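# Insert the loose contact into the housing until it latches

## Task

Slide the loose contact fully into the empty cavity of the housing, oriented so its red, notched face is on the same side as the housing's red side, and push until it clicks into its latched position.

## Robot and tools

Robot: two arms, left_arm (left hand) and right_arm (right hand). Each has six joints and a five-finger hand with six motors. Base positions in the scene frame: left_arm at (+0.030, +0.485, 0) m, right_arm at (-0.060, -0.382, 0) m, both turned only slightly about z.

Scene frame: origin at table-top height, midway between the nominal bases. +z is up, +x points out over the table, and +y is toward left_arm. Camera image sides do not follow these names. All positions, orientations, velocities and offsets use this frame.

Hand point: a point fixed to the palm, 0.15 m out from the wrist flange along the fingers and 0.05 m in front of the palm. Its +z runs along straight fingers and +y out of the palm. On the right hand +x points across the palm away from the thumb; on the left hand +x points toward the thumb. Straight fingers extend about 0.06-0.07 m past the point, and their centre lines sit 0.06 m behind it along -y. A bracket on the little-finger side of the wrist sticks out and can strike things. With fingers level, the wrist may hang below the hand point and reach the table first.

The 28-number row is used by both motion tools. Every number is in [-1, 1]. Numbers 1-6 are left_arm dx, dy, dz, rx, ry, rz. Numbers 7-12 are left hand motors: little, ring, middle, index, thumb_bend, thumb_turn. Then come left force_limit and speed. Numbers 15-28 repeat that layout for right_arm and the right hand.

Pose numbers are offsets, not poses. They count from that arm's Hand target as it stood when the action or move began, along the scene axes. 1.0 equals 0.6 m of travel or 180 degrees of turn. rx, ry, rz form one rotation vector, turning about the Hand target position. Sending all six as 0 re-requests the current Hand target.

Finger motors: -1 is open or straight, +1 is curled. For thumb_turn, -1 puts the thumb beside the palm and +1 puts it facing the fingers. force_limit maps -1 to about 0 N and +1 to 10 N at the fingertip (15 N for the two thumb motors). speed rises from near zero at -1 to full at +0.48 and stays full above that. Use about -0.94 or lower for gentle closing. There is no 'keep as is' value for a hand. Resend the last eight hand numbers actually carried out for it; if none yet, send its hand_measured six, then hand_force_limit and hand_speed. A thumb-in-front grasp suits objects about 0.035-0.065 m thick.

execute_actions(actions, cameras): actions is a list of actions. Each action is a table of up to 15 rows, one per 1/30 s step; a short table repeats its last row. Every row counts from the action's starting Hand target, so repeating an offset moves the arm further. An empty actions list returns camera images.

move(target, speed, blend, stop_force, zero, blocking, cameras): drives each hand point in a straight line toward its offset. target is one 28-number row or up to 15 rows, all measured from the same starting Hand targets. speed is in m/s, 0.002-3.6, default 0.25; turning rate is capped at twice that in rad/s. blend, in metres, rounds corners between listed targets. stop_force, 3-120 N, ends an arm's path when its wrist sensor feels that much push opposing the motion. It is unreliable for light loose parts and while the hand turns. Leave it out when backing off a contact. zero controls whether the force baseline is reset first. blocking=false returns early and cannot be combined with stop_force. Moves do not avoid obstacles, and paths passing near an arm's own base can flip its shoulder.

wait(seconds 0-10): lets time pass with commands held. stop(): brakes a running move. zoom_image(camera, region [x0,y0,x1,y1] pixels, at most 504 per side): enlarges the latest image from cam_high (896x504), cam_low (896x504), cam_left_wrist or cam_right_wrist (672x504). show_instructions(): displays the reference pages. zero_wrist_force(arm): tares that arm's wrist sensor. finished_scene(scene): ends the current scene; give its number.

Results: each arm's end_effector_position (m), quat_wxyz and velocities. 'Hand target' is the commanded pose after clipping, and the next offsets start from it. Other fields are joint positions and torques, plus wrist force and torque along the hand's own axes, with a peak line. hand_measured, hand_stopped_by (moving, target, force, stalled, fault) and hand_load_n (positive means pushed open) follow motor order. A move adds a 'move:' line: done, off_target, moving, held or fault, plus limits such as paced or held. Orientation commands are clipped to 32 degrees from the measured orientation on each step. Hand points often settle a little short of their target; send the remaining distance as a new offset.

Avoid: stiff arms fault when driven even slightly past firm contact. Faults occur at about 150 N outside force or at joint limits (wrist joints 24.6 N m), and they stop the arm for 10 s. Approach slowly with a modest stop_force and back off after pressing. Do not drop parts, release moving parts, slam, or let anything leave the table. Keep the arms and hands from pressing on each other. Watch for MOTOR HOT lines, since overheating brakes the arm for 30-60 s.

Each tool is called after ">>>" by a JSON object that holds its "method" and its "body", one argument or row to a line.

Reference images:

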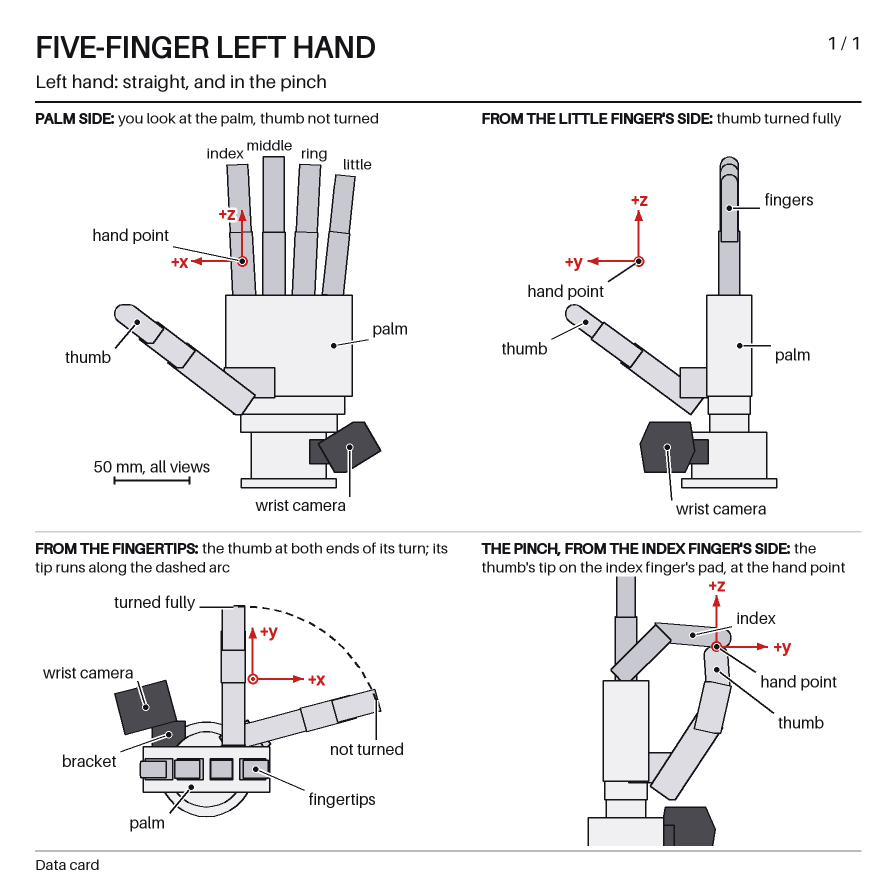

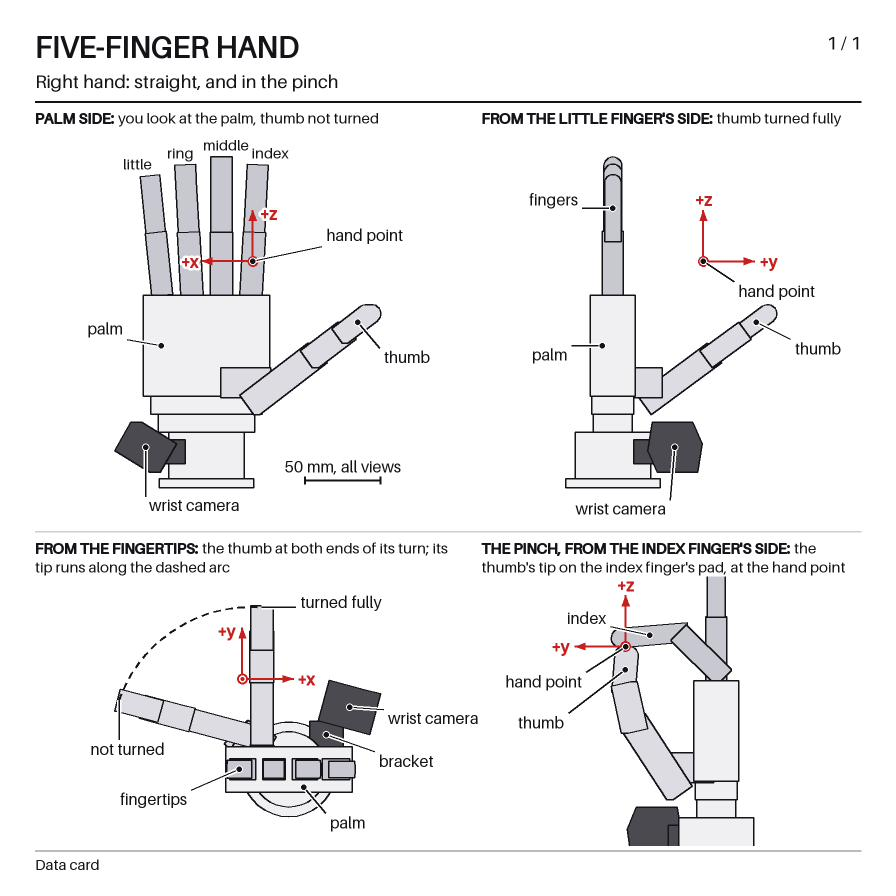

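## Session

>>> {"method": "execute_actions", "body": {
  "actions": []
}}

>>> {"method": "zoom_image", "body": {
  "camera": "cam_high",
  "region": [380, 170, 560, 260]
}}

>>> {"method": "zoom_image", "body": {
  "camera": "cam_low",
  "region": [410, 240, 530, 310]
}}

Scene clock: 0.00 s.
left_arm: end_effector_position=(+0.2360, +0.6026, +0.1755) hand_measured=(-1.000, -1.000, -1.000, -1.000, -1.000, -1.000) hand_load_n=(+0.0, +0.0, +0.0, +0.0, +0.0, +0.0) hand_stopped_by=(target, target, target, target, target, target) hand_force_limit=0.00 hand_speed=-0.80 end_effector_quat_wxyz=(+0.388, +0.792, -0.461, -0.101) | right_arm: end_effector_position=(+0.7160, -0.1000, +0.2643) hand_measured=(-1.000, -1.000, -1.000, -1.000, -1.000, -1.000) hand_load_n=(+0.0, +0.0, +0.0, +0.0, +0.0, +0.0) hand_stopped_by=(target, target, target, target, target, target) hand_force_limit=0.00 hand_speed=-0.80 end_effector_quat_wxyz=(+0.156, +0.175, +0.902, +0.363)
Joint positions: left_arm=[4.106 -2.178 -1.786 1.578 -1.706 3.541] | right_arm=[0.006 -0.705 0.706 1.063 0.904 -1.054]
Joint velocities: within noise
Joint torques (N m): no reading
Wrist force (N): no reading
Wrist torque (N m): no reading
Wrist force, peak (N): no reading
Hand target: left_arm +0.2360, +0.6026, +0.1755; +0.388, +0.792, -0.461, -0.101 | right_arm +0.7160, -0.1000, +0.2643; +0.156, +0.175, +0.902, +0.363
camera_calibration:
cam_left_wrist: T_world_to_cam=[[0.777754, 0.0681851, -0.62486, -0.116964], [0.578749, -0.465554, 0.669559, 0.0255961], [-0.245252, -0.882389, -0.401549, 0.77734], [0, 0, 0, 1]] pos_world=[0.2668, 0.705808, 0.221916]
cam_right_wrist: T_world_to_cam=[[-0.0554518, 0.759548, 0.648083, -0.0609047], [0.575943, -0.505879, 0.642165, -0.629771], [0.815607, 0.408868, -0.409404, -0.318684], [0, 0, 0, 1]] pos_world=[0.619256, -0.142028, 0.313417]

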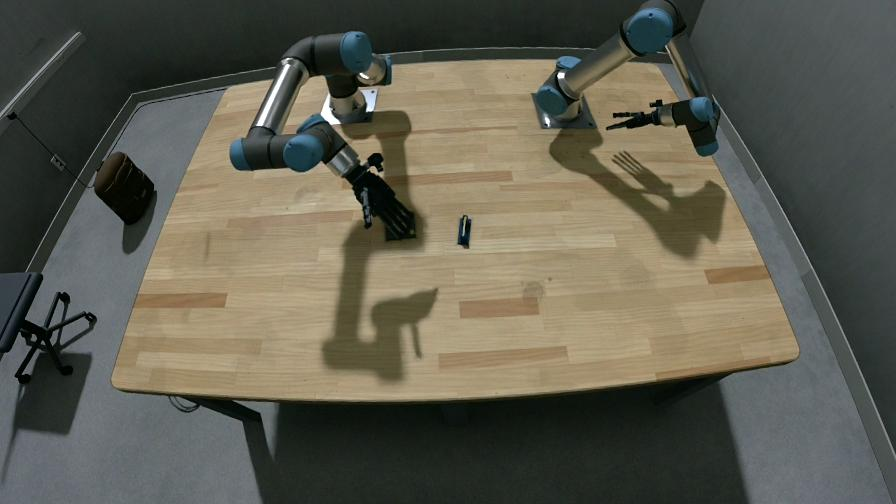

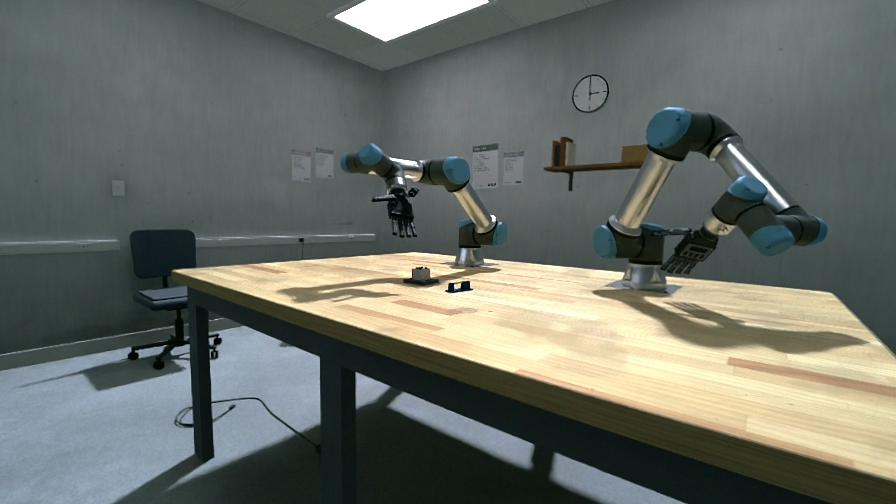

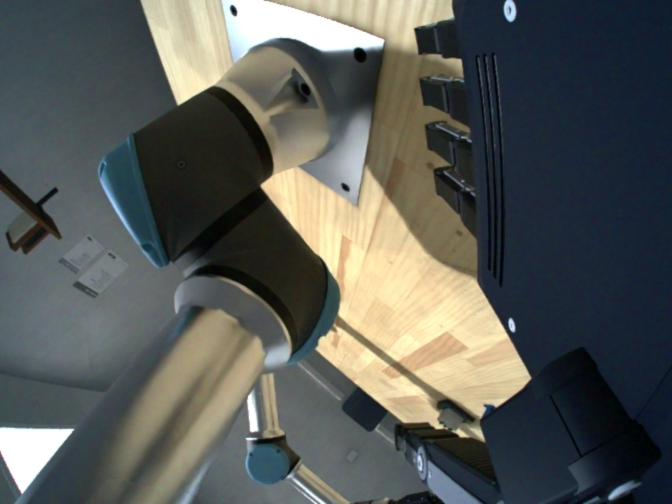

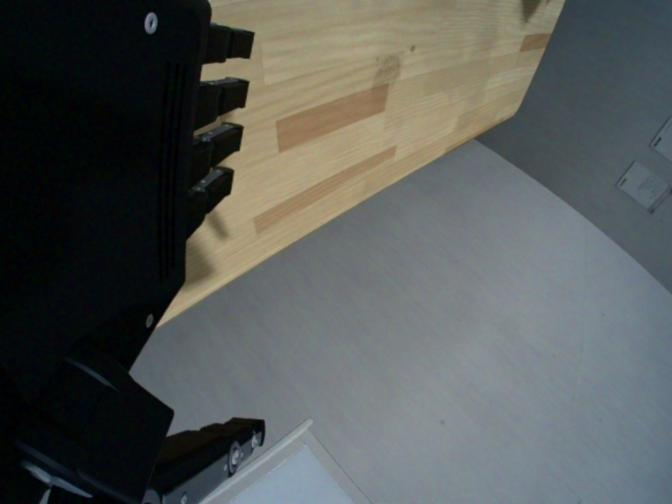

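Scaled by 2.800 from the camera's 896x504 image, which has a finer 1280x720 frame.

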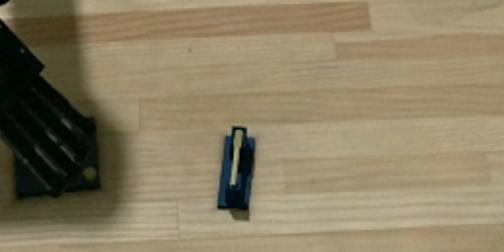

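Scaled by 4.200 from the camera's 896x504 image, which has a finer 1280x720 frame.

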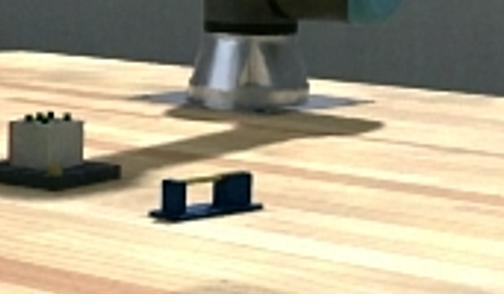

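>>> {"method": "move", "body": {
  "target": [0.3567, -0.4043, 0.1408, -0.1018, -0.2561, -0.2463, -1, -1, -1, -1, -1, -1, 0, -0.8, -0.06, -0.1667, 0.0095, 0.1064, 0.334, -0.3724, -1, -1, -1, -1, -1, -1, 0, -0.8],
  "speed": 0.35
}}

Scene clock: 6.00 s.
left_arm: end_effector_position=(+0.4500, +0.3600, +0.2600) hand_measured=(-1.000, -1.000, -1.000, -1.000, -1.000, -1.000) hand_load_n=(+0.0, +0.0, +0.0, +0.0, +0.0, +0.0) hand_stopped_by=(target, target, target, target, target, target) hand_force_limit=0.00 hand_speed=-0.80 end_effector_quat_wxyz=(-0.232, -0.473, +0.837, -0.145) | right_arm: end_effector_position=(+0.6792, -0.2002, +0.2696) hand_measured=(-1.000, -1.000, -1.000, -1.000, -1.000, -1.000) hand_load_n=(+0.0, +0.0, +0.0, +0.0, +0.0, +0.0) hand_stopped_by=(target, target, target, target, target, target) hand_force_limit=0.00 hand_speed=-0.80 end_effector_quat_wxyz=(-0.149, +0.788, +0.553, +0.228)
Joint positions: left_arm=[3.345 -2.181 -1.193 1.419 -1.161 3.978] | right_arm=[0.008 -0.467 0.035 1.803 1.053 0.356]
Joint torques (N m): left_arm=[-9.69 28.72 29.93 -4.42 2.32 2.8] | right_arm=[-11.77 -44.78 -29.53 3.76 0.95 1.71]
Wrist force (N): left_arm=[0.0 -0.1 0.4] | right_arm=[0.9 0.3 -0.3]
Wrist torque (N m): left_arm=[0.04 0.03 0.09] | right_arm=[0.14 -0.05 -0.07]
Wrist force, peak (N): left_arm=[0.5 -0.7 0.5] | right_arm=[1.4 -0.4 -0.4]
Hand target: left_arm +0.4500, +0.3600, +0.2600; -0.232, -0.473, +0.837, -0.145 | right_arm +0.6800, -0.2001, +0.2700; -0.151, +0.788, +0.553, +0.223
Off the commanded pose: left_arm 0.000 m, 0 deg | right_arm 0.001 m, 1 deg.
elbow stopped short (right arm): the move would have taken joint 3 (elbow) straighter than the controller allows.
move: done

>>> {"method": "move", "body": {
  "target": [0.355, -0.4033, -0.2233, -0.1018, -0.2561, -0.2463, -1, -1, -1, -1, -1, -1, 0, -0.8, -0.05, -0.0282, -0.1867, 0.087, 0.2733, -0.3047, -1, -1, -1, -1, -1, -1, 0, -0.8],
  "speed": 0.35,
  "cameras": ["all"]
}}

>>> {"method": "zoom_image", "body": {
  "camera": "cam_left_wrist",
  "region": [240, 160, 440, 340]
}}

>>> {"method": "zoom_image", "body": {
  "camera": "cam_right_wrist",
  "region": [240, 160, 440, 340]
}}

Scene clock: 9.20 s.
left_arm: end_effector_position=(+0.6620, +0.1184, +0.1257) hand_measured=(-1.000, -1.000, -1.000, -1.000, -1.000, -1.000) hand_load_n=(+0.0, +0.0, +0.0, +0.0, +0.0, +0.0) hand_stopped_by=(target, target, target, target, target, target) hand_force_limit=0.00 hand_speed=-0.80 end_effector_quat_wxyz=(+0.009, -0.001, +0.938, -0.347) | right_arm: end_effector_position=(+0.6484, -0.2171, +0.1576) hand_measured=(-1.000, -1.000, -1.000, -1.000, -1.000, -1.000) hand_load_n=(+0.0, +0.0, +0.0, +0.0, +0.0, +0.0) hand_stopped_by=(target, target, target, target, target, target) hand_force_limit=0.00 hand_speed=-0.80 end_effector_quat_wxyz=(-0.359, +0.930, -0.011, +0.083)
Joint positions: left_arm=[2.961 -2.866 -0.035 1.496 -0.879 4.479] | right_arm=[-0.083 -0.305 0.035 1.741 0.822 1.499]
Joint torques (N m): left_arm=[2.26 48.21 29.02 -3.92 3.17 2.63] | right_arm=[-12.23 -48.44 -25.13 0.55 -2.85 1.84]
Wrist force (N): left_arm=[-0.3 0.0 1.0] | right_arm=[0.5 0.1 0.0]
Wrist torque (N m): left_arm=[0.03 0.02 0.08] | right_arm=[0.15 0.00 -0.17]
Wrist force, peak (N): left_arm=[-0.3 -0.5 1.7] | right_arm=[1.1 0.3 -0.8]
Hand target: left_arm +0.6630, +0.1181, +0.1260; +0.000, +0.000, +0.939, -0.343 | right_arm +0.6500, -0.2170, +0.1580; -0.341, +0.940, -0.002, -0.001
Off the commanded pose: left_arm 0.001 m, 1 deg | right_arm 0.002 m, 10 deg.
elbow stopped short (right arm): the move would have taken joint 3 (elbow) straighter than the controller allows.
elbow stopped short (left arm): the move would have taken joint 3 (elbow) straighter than the controller allows.
move: off_target (right_arm)
camera_calibration:
cam_left_wrist: T_world_to_cam=[[-0.256858, -0.72828, 0.63532, 0.17443], [-0.837696, 0.495603, 0.229443, 0.466152], [-0.481965, -0.473271, -0.737377, 0.585114], [0, 0, 0, 1]] pos_world=[0.717302, 0.172925, 0.213676]
cam_right_wrist: T_world_to_cam=[[0.307734, -0.743546, -0.593667, -0.272674], [-0.891152, -0.443864, 0.0939857, 0.469603], [-0.33339, 0.500124, -0.799204, 0.566854], [0, 0, 0, 1]] pos_world=[0.691382, -0.277803, 0.247018]

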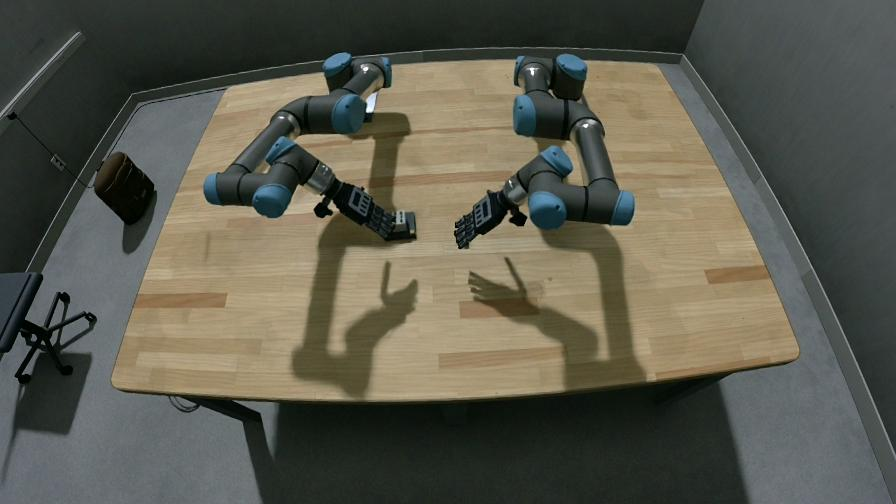

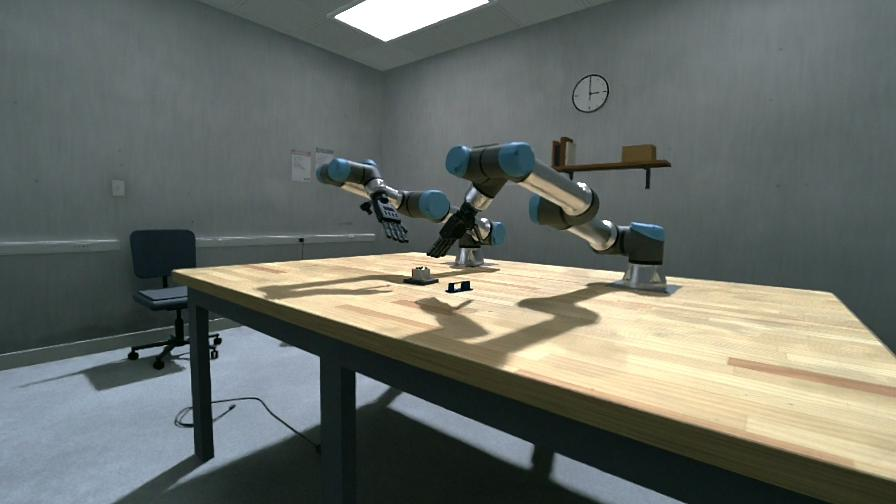

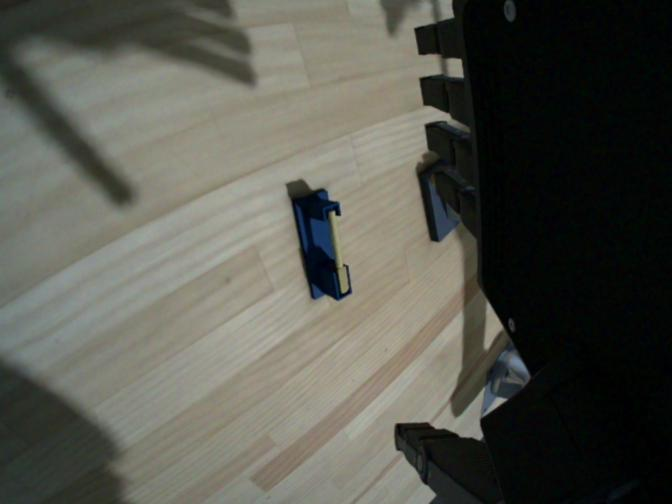

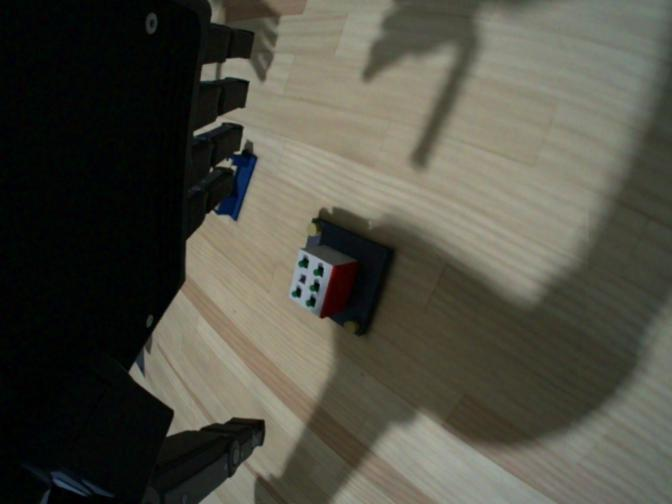

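Scaled by 2.520 from the camera's 672x504 image, which has a finer 960x720 frame.

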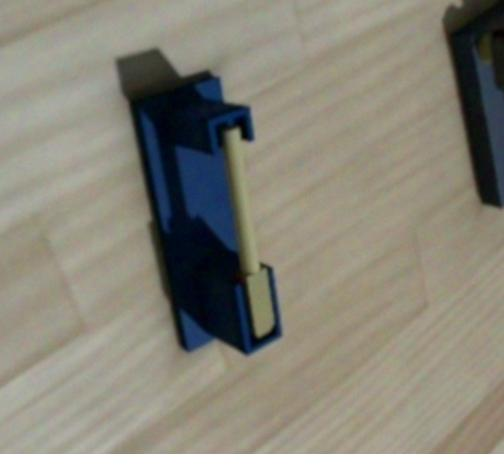

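Scaled by 2.520 from the camera's 672x504 image, which has a finer 960x720 frame.

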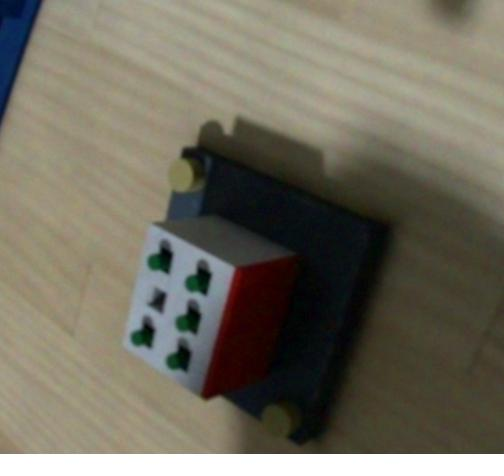

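>>> {"method": "zoom_image", "body": {
  "camera": "cam_left_wrist",
  "region": [315, 245, 365, 305]
}}

>>> {"method": "zoom_image", "body": {
  "camera": "cam_high",
  "region": [440, 205, 490, 255]
}}

>>> {"method": "zoom_image", "body": {
  "camera": "cam_low",
  "region": [435, 265, 485, 305]
}}

Scaled by 8.400 from the camera's 672x504 image, which has a finer 960x720 frame.

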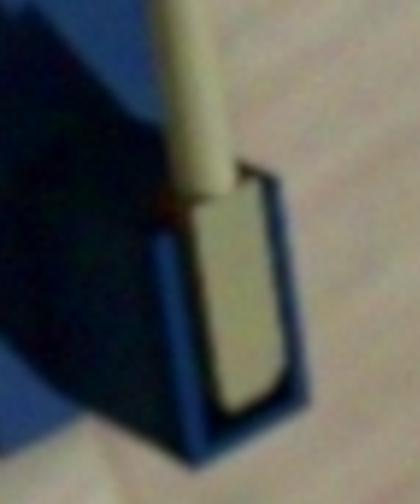

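Scaled by 10.080 from the camera's 896x504 image, which has a finer 1280x720 frame.

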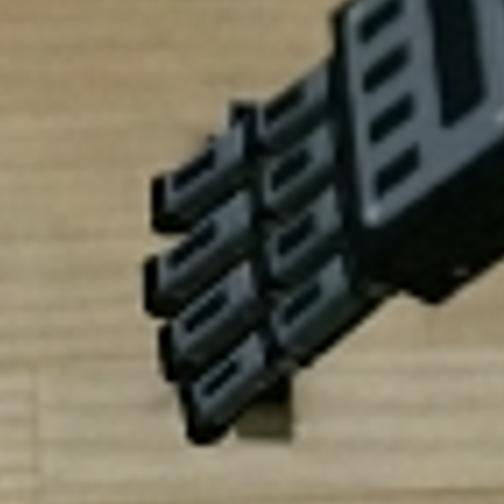

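Scaled by 10.080 from the camera's 896x504 image, which has a finer 1280x720 frame.

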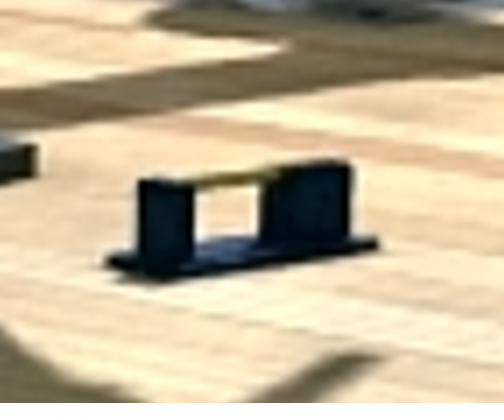

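>>> {"method": "move", "body": {
  "target": [0.015, 0.3365, 0.065, -0.165, -0.0217, 0.0815, -1, -1, -1, -1, -1, -1, 0, -0.8, -0.05, 0.2617, -0.0133, 0.111, -0.0094, -0.0531, -1, -1, 0.0, 0.0, -0.45, 1, 0, 0],
  "speed": 0.25,
  "cameras": ["all"]
}}

>>> {"method": "zoom_image", "body": {
  "camera": "cam_left_wrist",
  "region": [240, 160, 440, 340]
}}

>>> {"method": "zoom_image", "body": {
  "camera": "cam_right_wrist",
  "region": [240, 160, 500, 400]
}}

Scene clock: 17.57 s.
left_arm: end_effector_position=(+0.6720, +0.3200, +0.1650) hand_measured=(-1.000, -1.000, -1.000, -1.000, -1.000, -1.000) hand_load_n=(+0.0, +0.0, +0.0, +0.0, +0.0, +0.0) hand_stopped_by=(target, target, target, target, target, target) hand_force_limit=0.00 hand_speed=-0.80 end_effector_quat_wxyz=(+0.075, -0.107, +0.812, -0.568) | right_arm: end_effector_position=(+0.6200, -0.0600, +0.1500) hand_measured=(-1.000, -1.000, +0.000, +0.000, -0.450, +1.000) hand_load_n=(+0.0, +0.0, +0.0, +0.0, +0.0, +0.0) hand_stopped_by=(target, target, target, target, target, target) hand_force_limit=0.00 hand_speed=0.00 end_effector_quat_wxyz=(-0.498, +0.863, -0.074, +0.041)
Joint positions: left_arm=[3.43 -2.472 -1.005 1.804 -0.352 4.821] | right_arm=[0.051 -0.446 0.423 1.314 0.549 1.899]
Joint torques (N m): left_arm=[6.83 38.58 5.24 -3.88 3.45 2.9] | right_arm=[9.69 -62.24 -8.74 0.28 -3.15 1.74]
Wrist force (N): left_arm=[-0.3 -0.2 1.6] | right_arm=[0.6 0.2 -0.1]
Wrist torque (N m): left_arm=[-0.07 0.12 0.15] | right_arm=[0.19 -0.04 -0.15]
Wrist force, peak (N): left_arm=[0.2 -1.0 1.9] | right_arm=[0.8 0.9 -0.5]
Hand target: left_arm +0.6720, +0.3200, +0.1650; +0.075, -0.107, +0.812, -0.568 | right_arm +0.6200, -0.0600, +0.1500; -0.498, +0.863, -0.074, +0.041
Off the commanded pose: left_arm 0.000 m, 0 deg | right_arm 0.000 m, 0 deg.
move: done
camera_calibration:
cam_left_wrist: T_world_to_cam=[[-0.161884, -0.37389, 0.913236, 0.0757169], [-0.945635, 0.323312, -0.0352593, 0.537037], [-0.282077, -0.869296, -0.405903, 0.651932], [0, 0, 0, 1]] pos_world=[0.703993, 0.421401, 0.214409]
cam_right_wrist: T_world_to_cam=[[0.186166, -0.53105, -0.826637, -0.02845], [-0.910904, -0.408612, 0.057358, 0.53457], [-0.368234, 0.742309, -0.559805, 0.473013], [0, 0, 0, 1]] pos_world=[0.666418, -0.147799, 0.210616]

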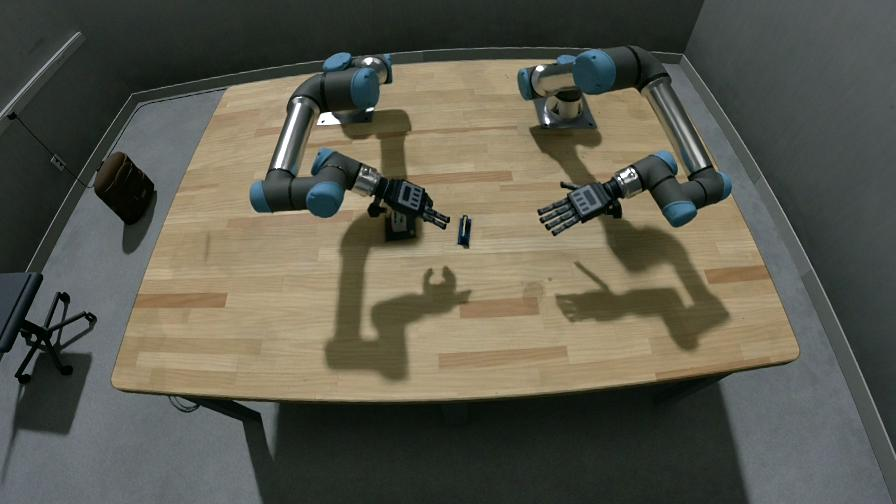

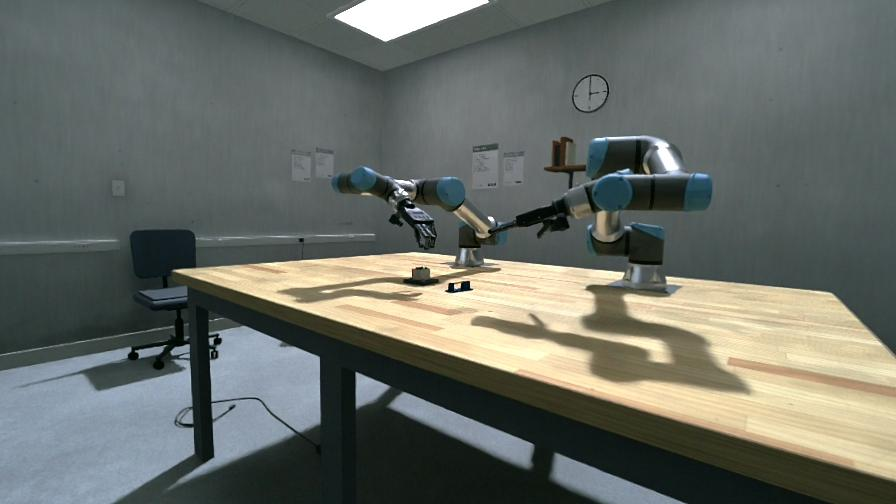

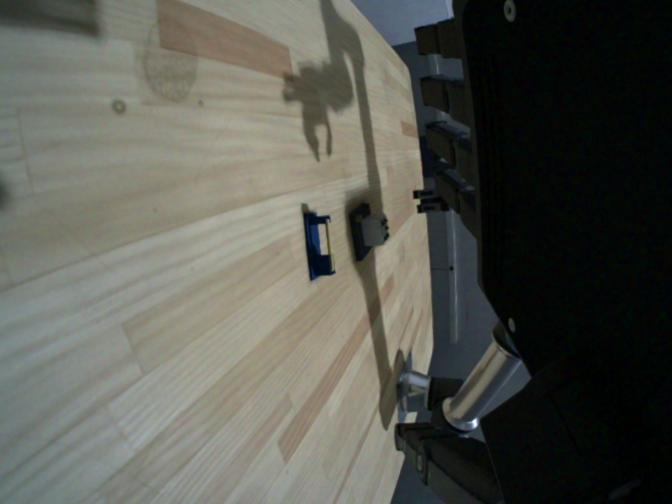

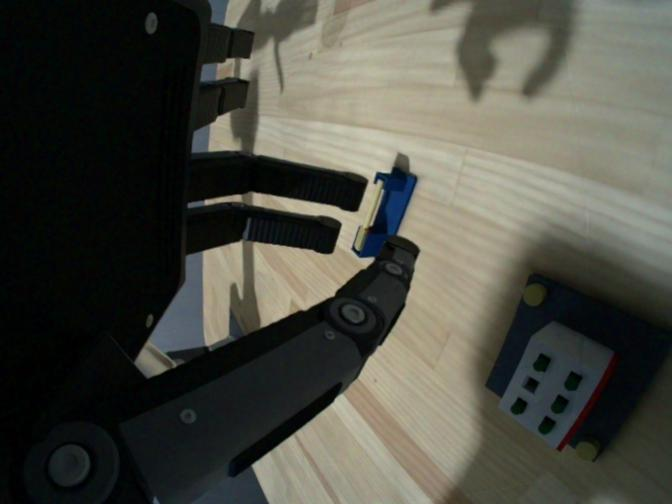

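Scaled by 2.520 from the camera's 672x504 image, which has a finer 960x720 frame.

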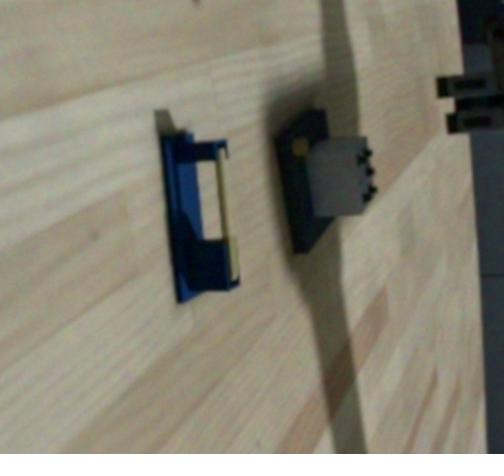

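Scaled by 1.938 from the camera's 672x504 image, which has a finer 960x720 frame.

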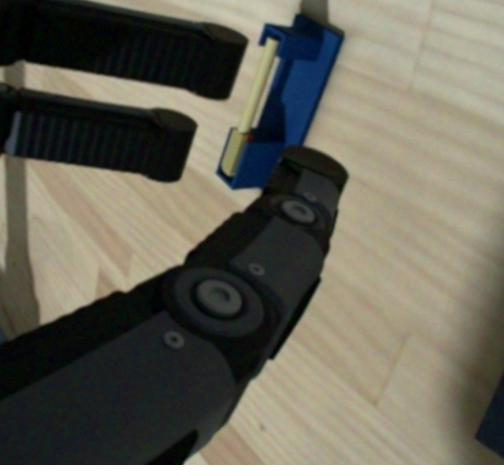

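>>> {"method": "zoom_image", "body": {
  "camera": "cam_right_wrist",
  "region": [345, 150, 425, 265]
}}

>>> {"method": "zoom_image", "body": {
  "camera": "cam_left_wrist",
  "region": [295, 200, 345, 290]
}}

>>> {"method": "zoom_image", "body": {
  "camera": "cam_right_wrist",
  "region": [470, 260, 672, 470]
}}

Scaled by 4.383 from the camera's 672x504 image, which has a finer 960x720 frame.

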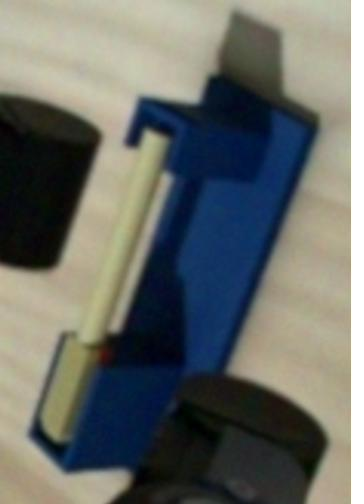

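Scaled by 5.600 from the camera's 672x504 image, which has a finer 960x720 frame.

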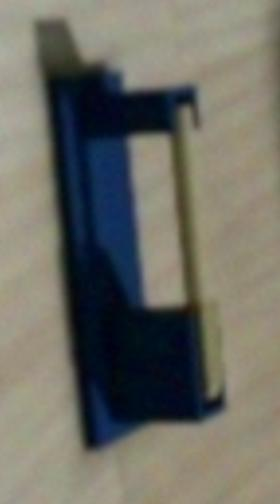

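Scaled by 2.400 from the camera's 672x504 image, which has a finer 960x720 frame.

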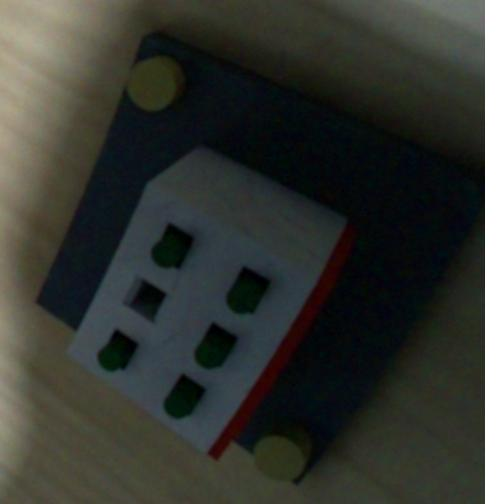

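>>> {"method": "move", "body": {
  "target": [0, 0, 0, 0, 0, 0, -1, -1, -1, -1, -1, -1, 0, -0.8, -0.0258, 0.24, -0.1175, 0, 0, 0.0289, -1, -1, 0.0, 0.0, -0.45, 1, 0, 0],
  "speed": 0.18,
  "cameras": ["cam_left_wrist", "cam_right_wrist", "cam_low", "cam_high"]
}}

>>> {"method": "zoom_image", "body": {
  "camera": "cam_left_wrist",
  "region": [270, 170, 410, 290]
}}

>>> {"method": "zoom_image", "body": {
  "camera": "cam_right_wrist",
  "region": [360, 150, 620, 400]
}}

Scene clock: 21.83 s.
left_arm: end_effector_position=(+0.6720, +0.3200, +0.1650) hand_measured=(-1.000, -1.000, -1.000, -1.000, -1.000, -1.000) hand_load_n=(+0.0, +0.0, +0.0, +0.0, +0.0, -0.5) hand_stopped_by=(target, target, target, target, target, target) hand_force_limit=0.00 hand_speed=-0.80 end_effector_quat_wxyz=(+0.075, -0.107, +0.812, -0.568) | right_arm: end_effector_position=(+0.6037, +0.0837, +0.0794) hand_measured=(-1.000, -1.000, +0.000, +0.000, -0.450, +1.000) hand_load_n=(+0.0, +0.0, +0.0, +0.0, +0.0, +0.0) hand_stopped_by=(target, target, target, target, target, target) hand_force_limit=0.00 hand_speed=0.00 end_effector_quat_wxyz=(-0.503, +0.863, -0.039, +0.028)
Joint positions: left_arm=[3.43 -2.472 -1.005 1.804 -0.352 4.822] | right_arm=[0.255 -0.188 0.035 1.238 0.591 2.126]
Joint torques (N m): left_arm=[6.91 38.16 13.56 -3.9 3.38 2.7] | right_arm=[9.26 -51.29 -32.26 3.4 0.71 1.76]
Wrist force (N): left_arm=[-0.2 0.0 1.7] | right_arm=[0.4 0.1 -0.2]
Wrist torque (N m): left_arm=[-0.05 0.09 0.16] | right_arm=[0.18 -0.02 -0.17]
Wrist force, peak (N): left_arm=[-0.2 -0.2 2.0] | right_arm=[0.8 0.0 -1.0]
Hand target: left_arm +0.6720, +0.3200, +0.1650; +0.075, -0.107, +0.812, -0.568 | right_arm +0.6045, +0.0840, +0.0795; -0.499, +0.866, -0.035, +0.019
Off the commanded pose: left_arm 0.000 m, 0 deg | right_arm 0.001 m, 1 deg.
elbow stopped short (right arm): the move would have taken joint 3 (elbow) straighter than the controller allows.
move: done
camera_calibration:
cam_left_wrist: T_world_to_cam=[[-0.161851, -0.373902, 0.913237, 0.0757892], [-0.945641, 0.323298, -0.0352275, 0.537037], [-0.282076, -0.869296, -0.405903, 0.651891], [0, 0, 0, 1]] pos_world=[0.703993, 0.421401, 0.214309]
cam_right_wrist: T_world_to_cam=[[0.236622, -0.508861, -0.82769, -0.0397902], [-0.878417, -0.476084, 0.0415711, 0.569786], [-0.415204, 0.71722, -0.559644, 0.351214], [0, 0, 0, 1]] pos_world=[0.65575, -0.000879838, 0.139934]

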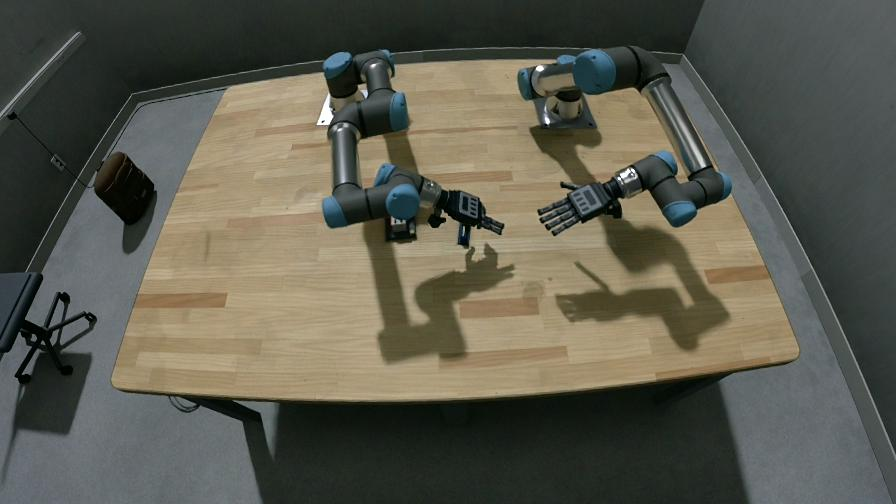

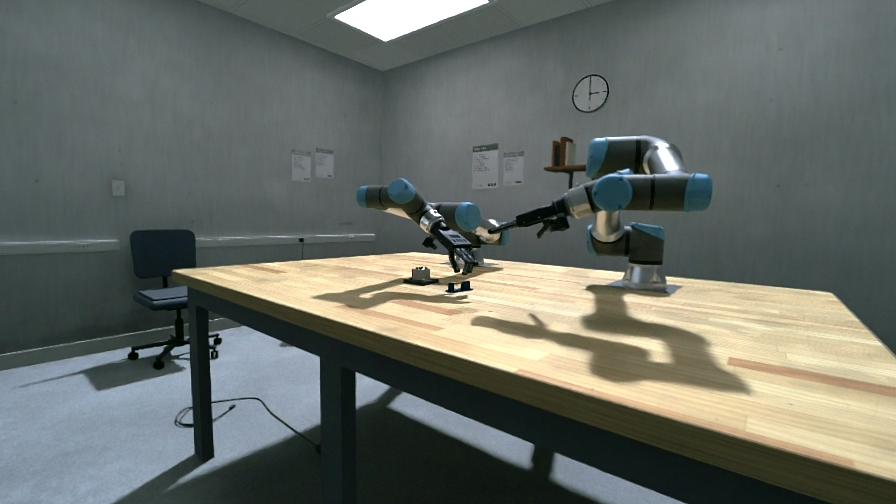

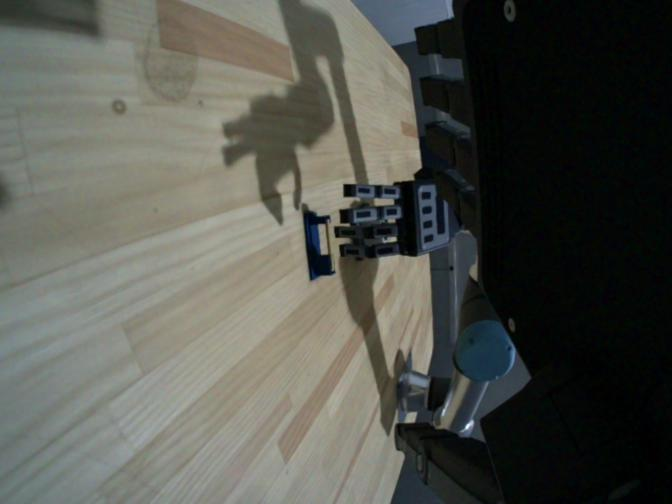

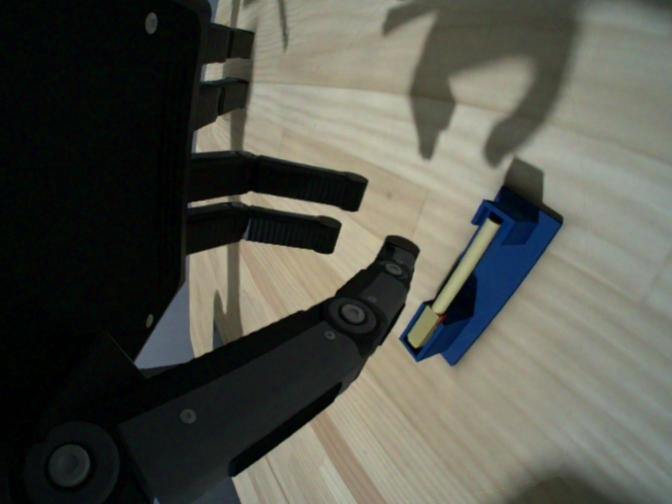

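Scaled by 3.600 from the camera's 672x504 image, which has a finer 960x720 frame.

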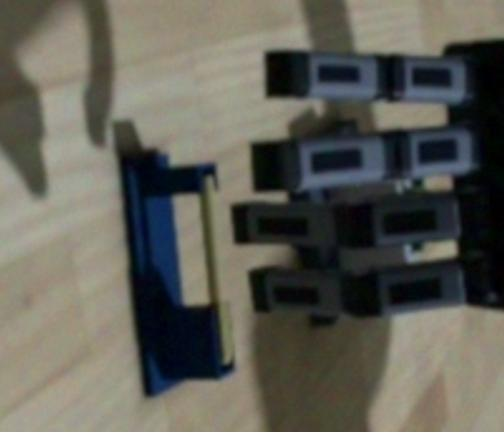

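Scaled by 1.938 from the camera's 672x504 image, which has a finer 960x720 frame.

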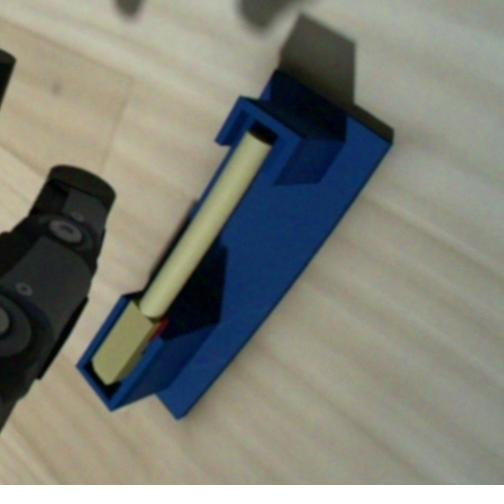

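>>> {"method": "move", "body": {
  "target": [0, 0, 0, 0, 0, 0, -1, -1, -1, -1, -1, -1, 0, -0.8, -0.007, -0.0262, -0.0517, 0, 0, -0.0056, -1, -1, 0.0, 0.0, -0.55, 1, 0, 0],
  "speed": 0.08,
  "cameras": ["cam_left_wrist", "cam_right_wrist", "cam_low"]
}}

>>> {"method": "zoom_image", "body": {
  "camera": "cam_left_wrist",
  "region": [270, 170, 410, 290]
}}

>>> {"method": "zoom_image", "body": {
  "camera": "cam_right_wrist",
  "region": [290, 120, 550, 370]
}}

>>> {"method": "zoom_image", "body": {
  "camera": "cam_low",
  "region": [415, 245, 505, 305]
}}

Scene clock: 25.23 s.
left_arm: end_effector_position=(+0.6720, +0.3200, +0.1650) hand_measured=(-1.000, -1.000, -1.000, -1.000, -1.000, -1.000) hand_load_n=(+0.0, +0.0, +0.0, -0.5, +0.0, +0.0) hand_stopped_by=(target, target, target, target, target, target) hand_force_limit=0.00 hand_speed=-0.80 end_effector_quat_wxyz=(+0.075, -0.107, +0.812, -0.568) | right_arm: end_effector_position=(+0.6004, +0.0683, +0.0485) hand_measured=(-1.000, -1.000, +0.000, +0.000, -0.550, +1.000) hand_load_n=(+0.0, +0.0, +0.0, +0.0, +0.0, +0.0) hand_stopped_by=(target, target, target, target, target, target) hand_force_limit=0.00 hand_speed=0.00 end_effector_quat_wxyz=(-0.499, +0.866, -0.042, +0.022)
Joint positions: left_arm=[3.43 -2.472 -1.005 1.804 -0.352 4.822] | right_arm=[0.237 -0.274 0.296 1.108 0.588 2.091]
Joint torques (N m): left_arm=[6.38 39.21 25.48 -3.99 3.46 2.67] | right_arm=[-11.97 -64.92 -7.93 0.04 0.77 1.79]
Wrist force (N): left_arm=[-0.2 -0.2 1.6] | right_arm=[0.3 0.1 -0.2]
Wrist torque (N m): left_arm=[-0.07 0.09 0.16] | right_arm=[0.18 0.00 -0.18]
Wrist force, peak (N): left_arm=[-0.5 -0.3 1.9] | right_arm=[0.4 -0.9 -0.1]
Hand target: left_arm +0.6720, +0.3200, +0.1650; +0.075, -0.107, +0.812, -0.568 | right_arm +0.6003, +0.0683, +0.0485; -0.499, +0.865, -0.043, +0.023
Off the commanded pose: left_arm 0.000 m, 0 deg | right_arm 0.000 m, 0 deg.
move: done
camera_calibration:
cam_left_wrist: T_world_to_cam=[[-0.161936, -0.373873, 0.913234, 0.0758382], [-0.945626, 0.323333, -0.0353092, 0.537029], [-0.282078, -0.869295, -0.405903, 0.651892], [0, 0, 0, 1]] pos_world=[0.703993, 0.421401, 0.214309]
cam_right_wrist: T_world_to_cam=[[0.224258, -0.516268, -0.826545, -0.0645101], [-0.877618, -0.475714, 0.0590196, 0.55949], [-0.423669, 0.712155, -0.559768, 0.348993], [0, 0, 0, 1]] pos_world=[0.653343, -0.015684, 0.109014]
Images, in order (width x height): cam_low 896x504, cam_left_wrist 672x504, cam_right_wrist 672x504.

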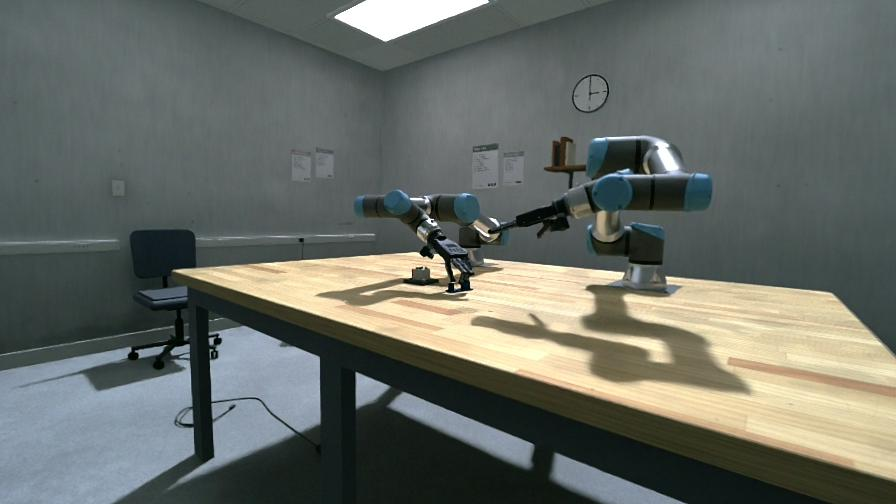

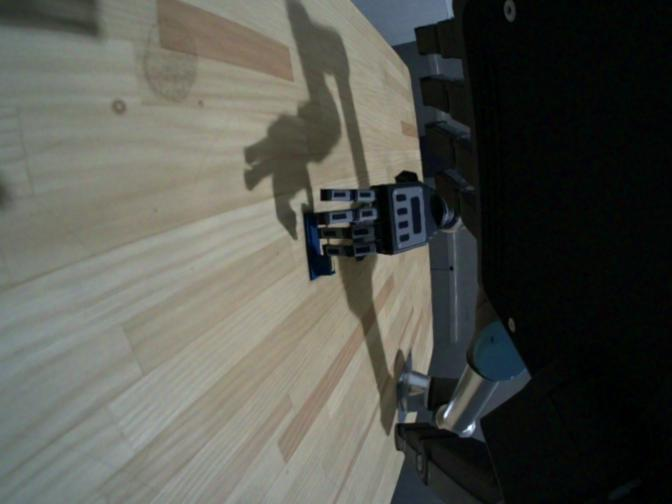

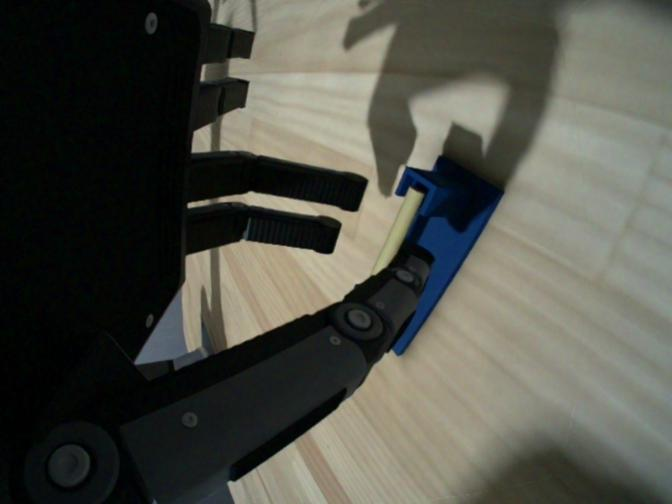

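Scaled by 3.600 from the camera's 672x504 image, which has a finer 960x720 frame.

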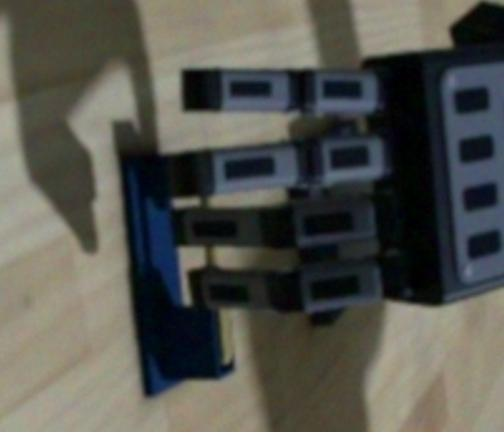

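Scaled by 1.938 from the camera's 672x504 image, which has a finer 960x720 frame.

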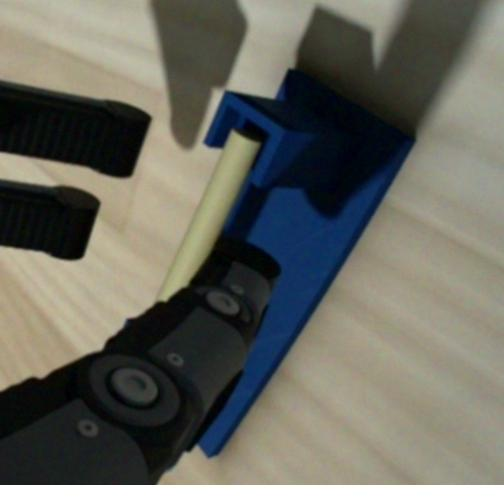

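Scaled by 5.600 from the camera's 896x504 image, which has a finer 1280x720 frame.

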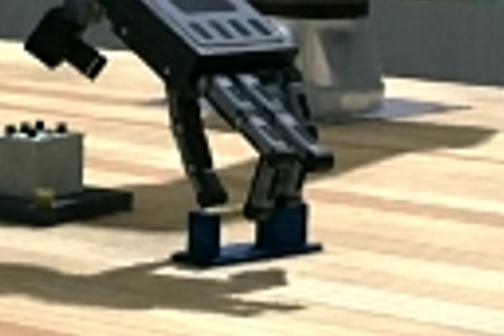

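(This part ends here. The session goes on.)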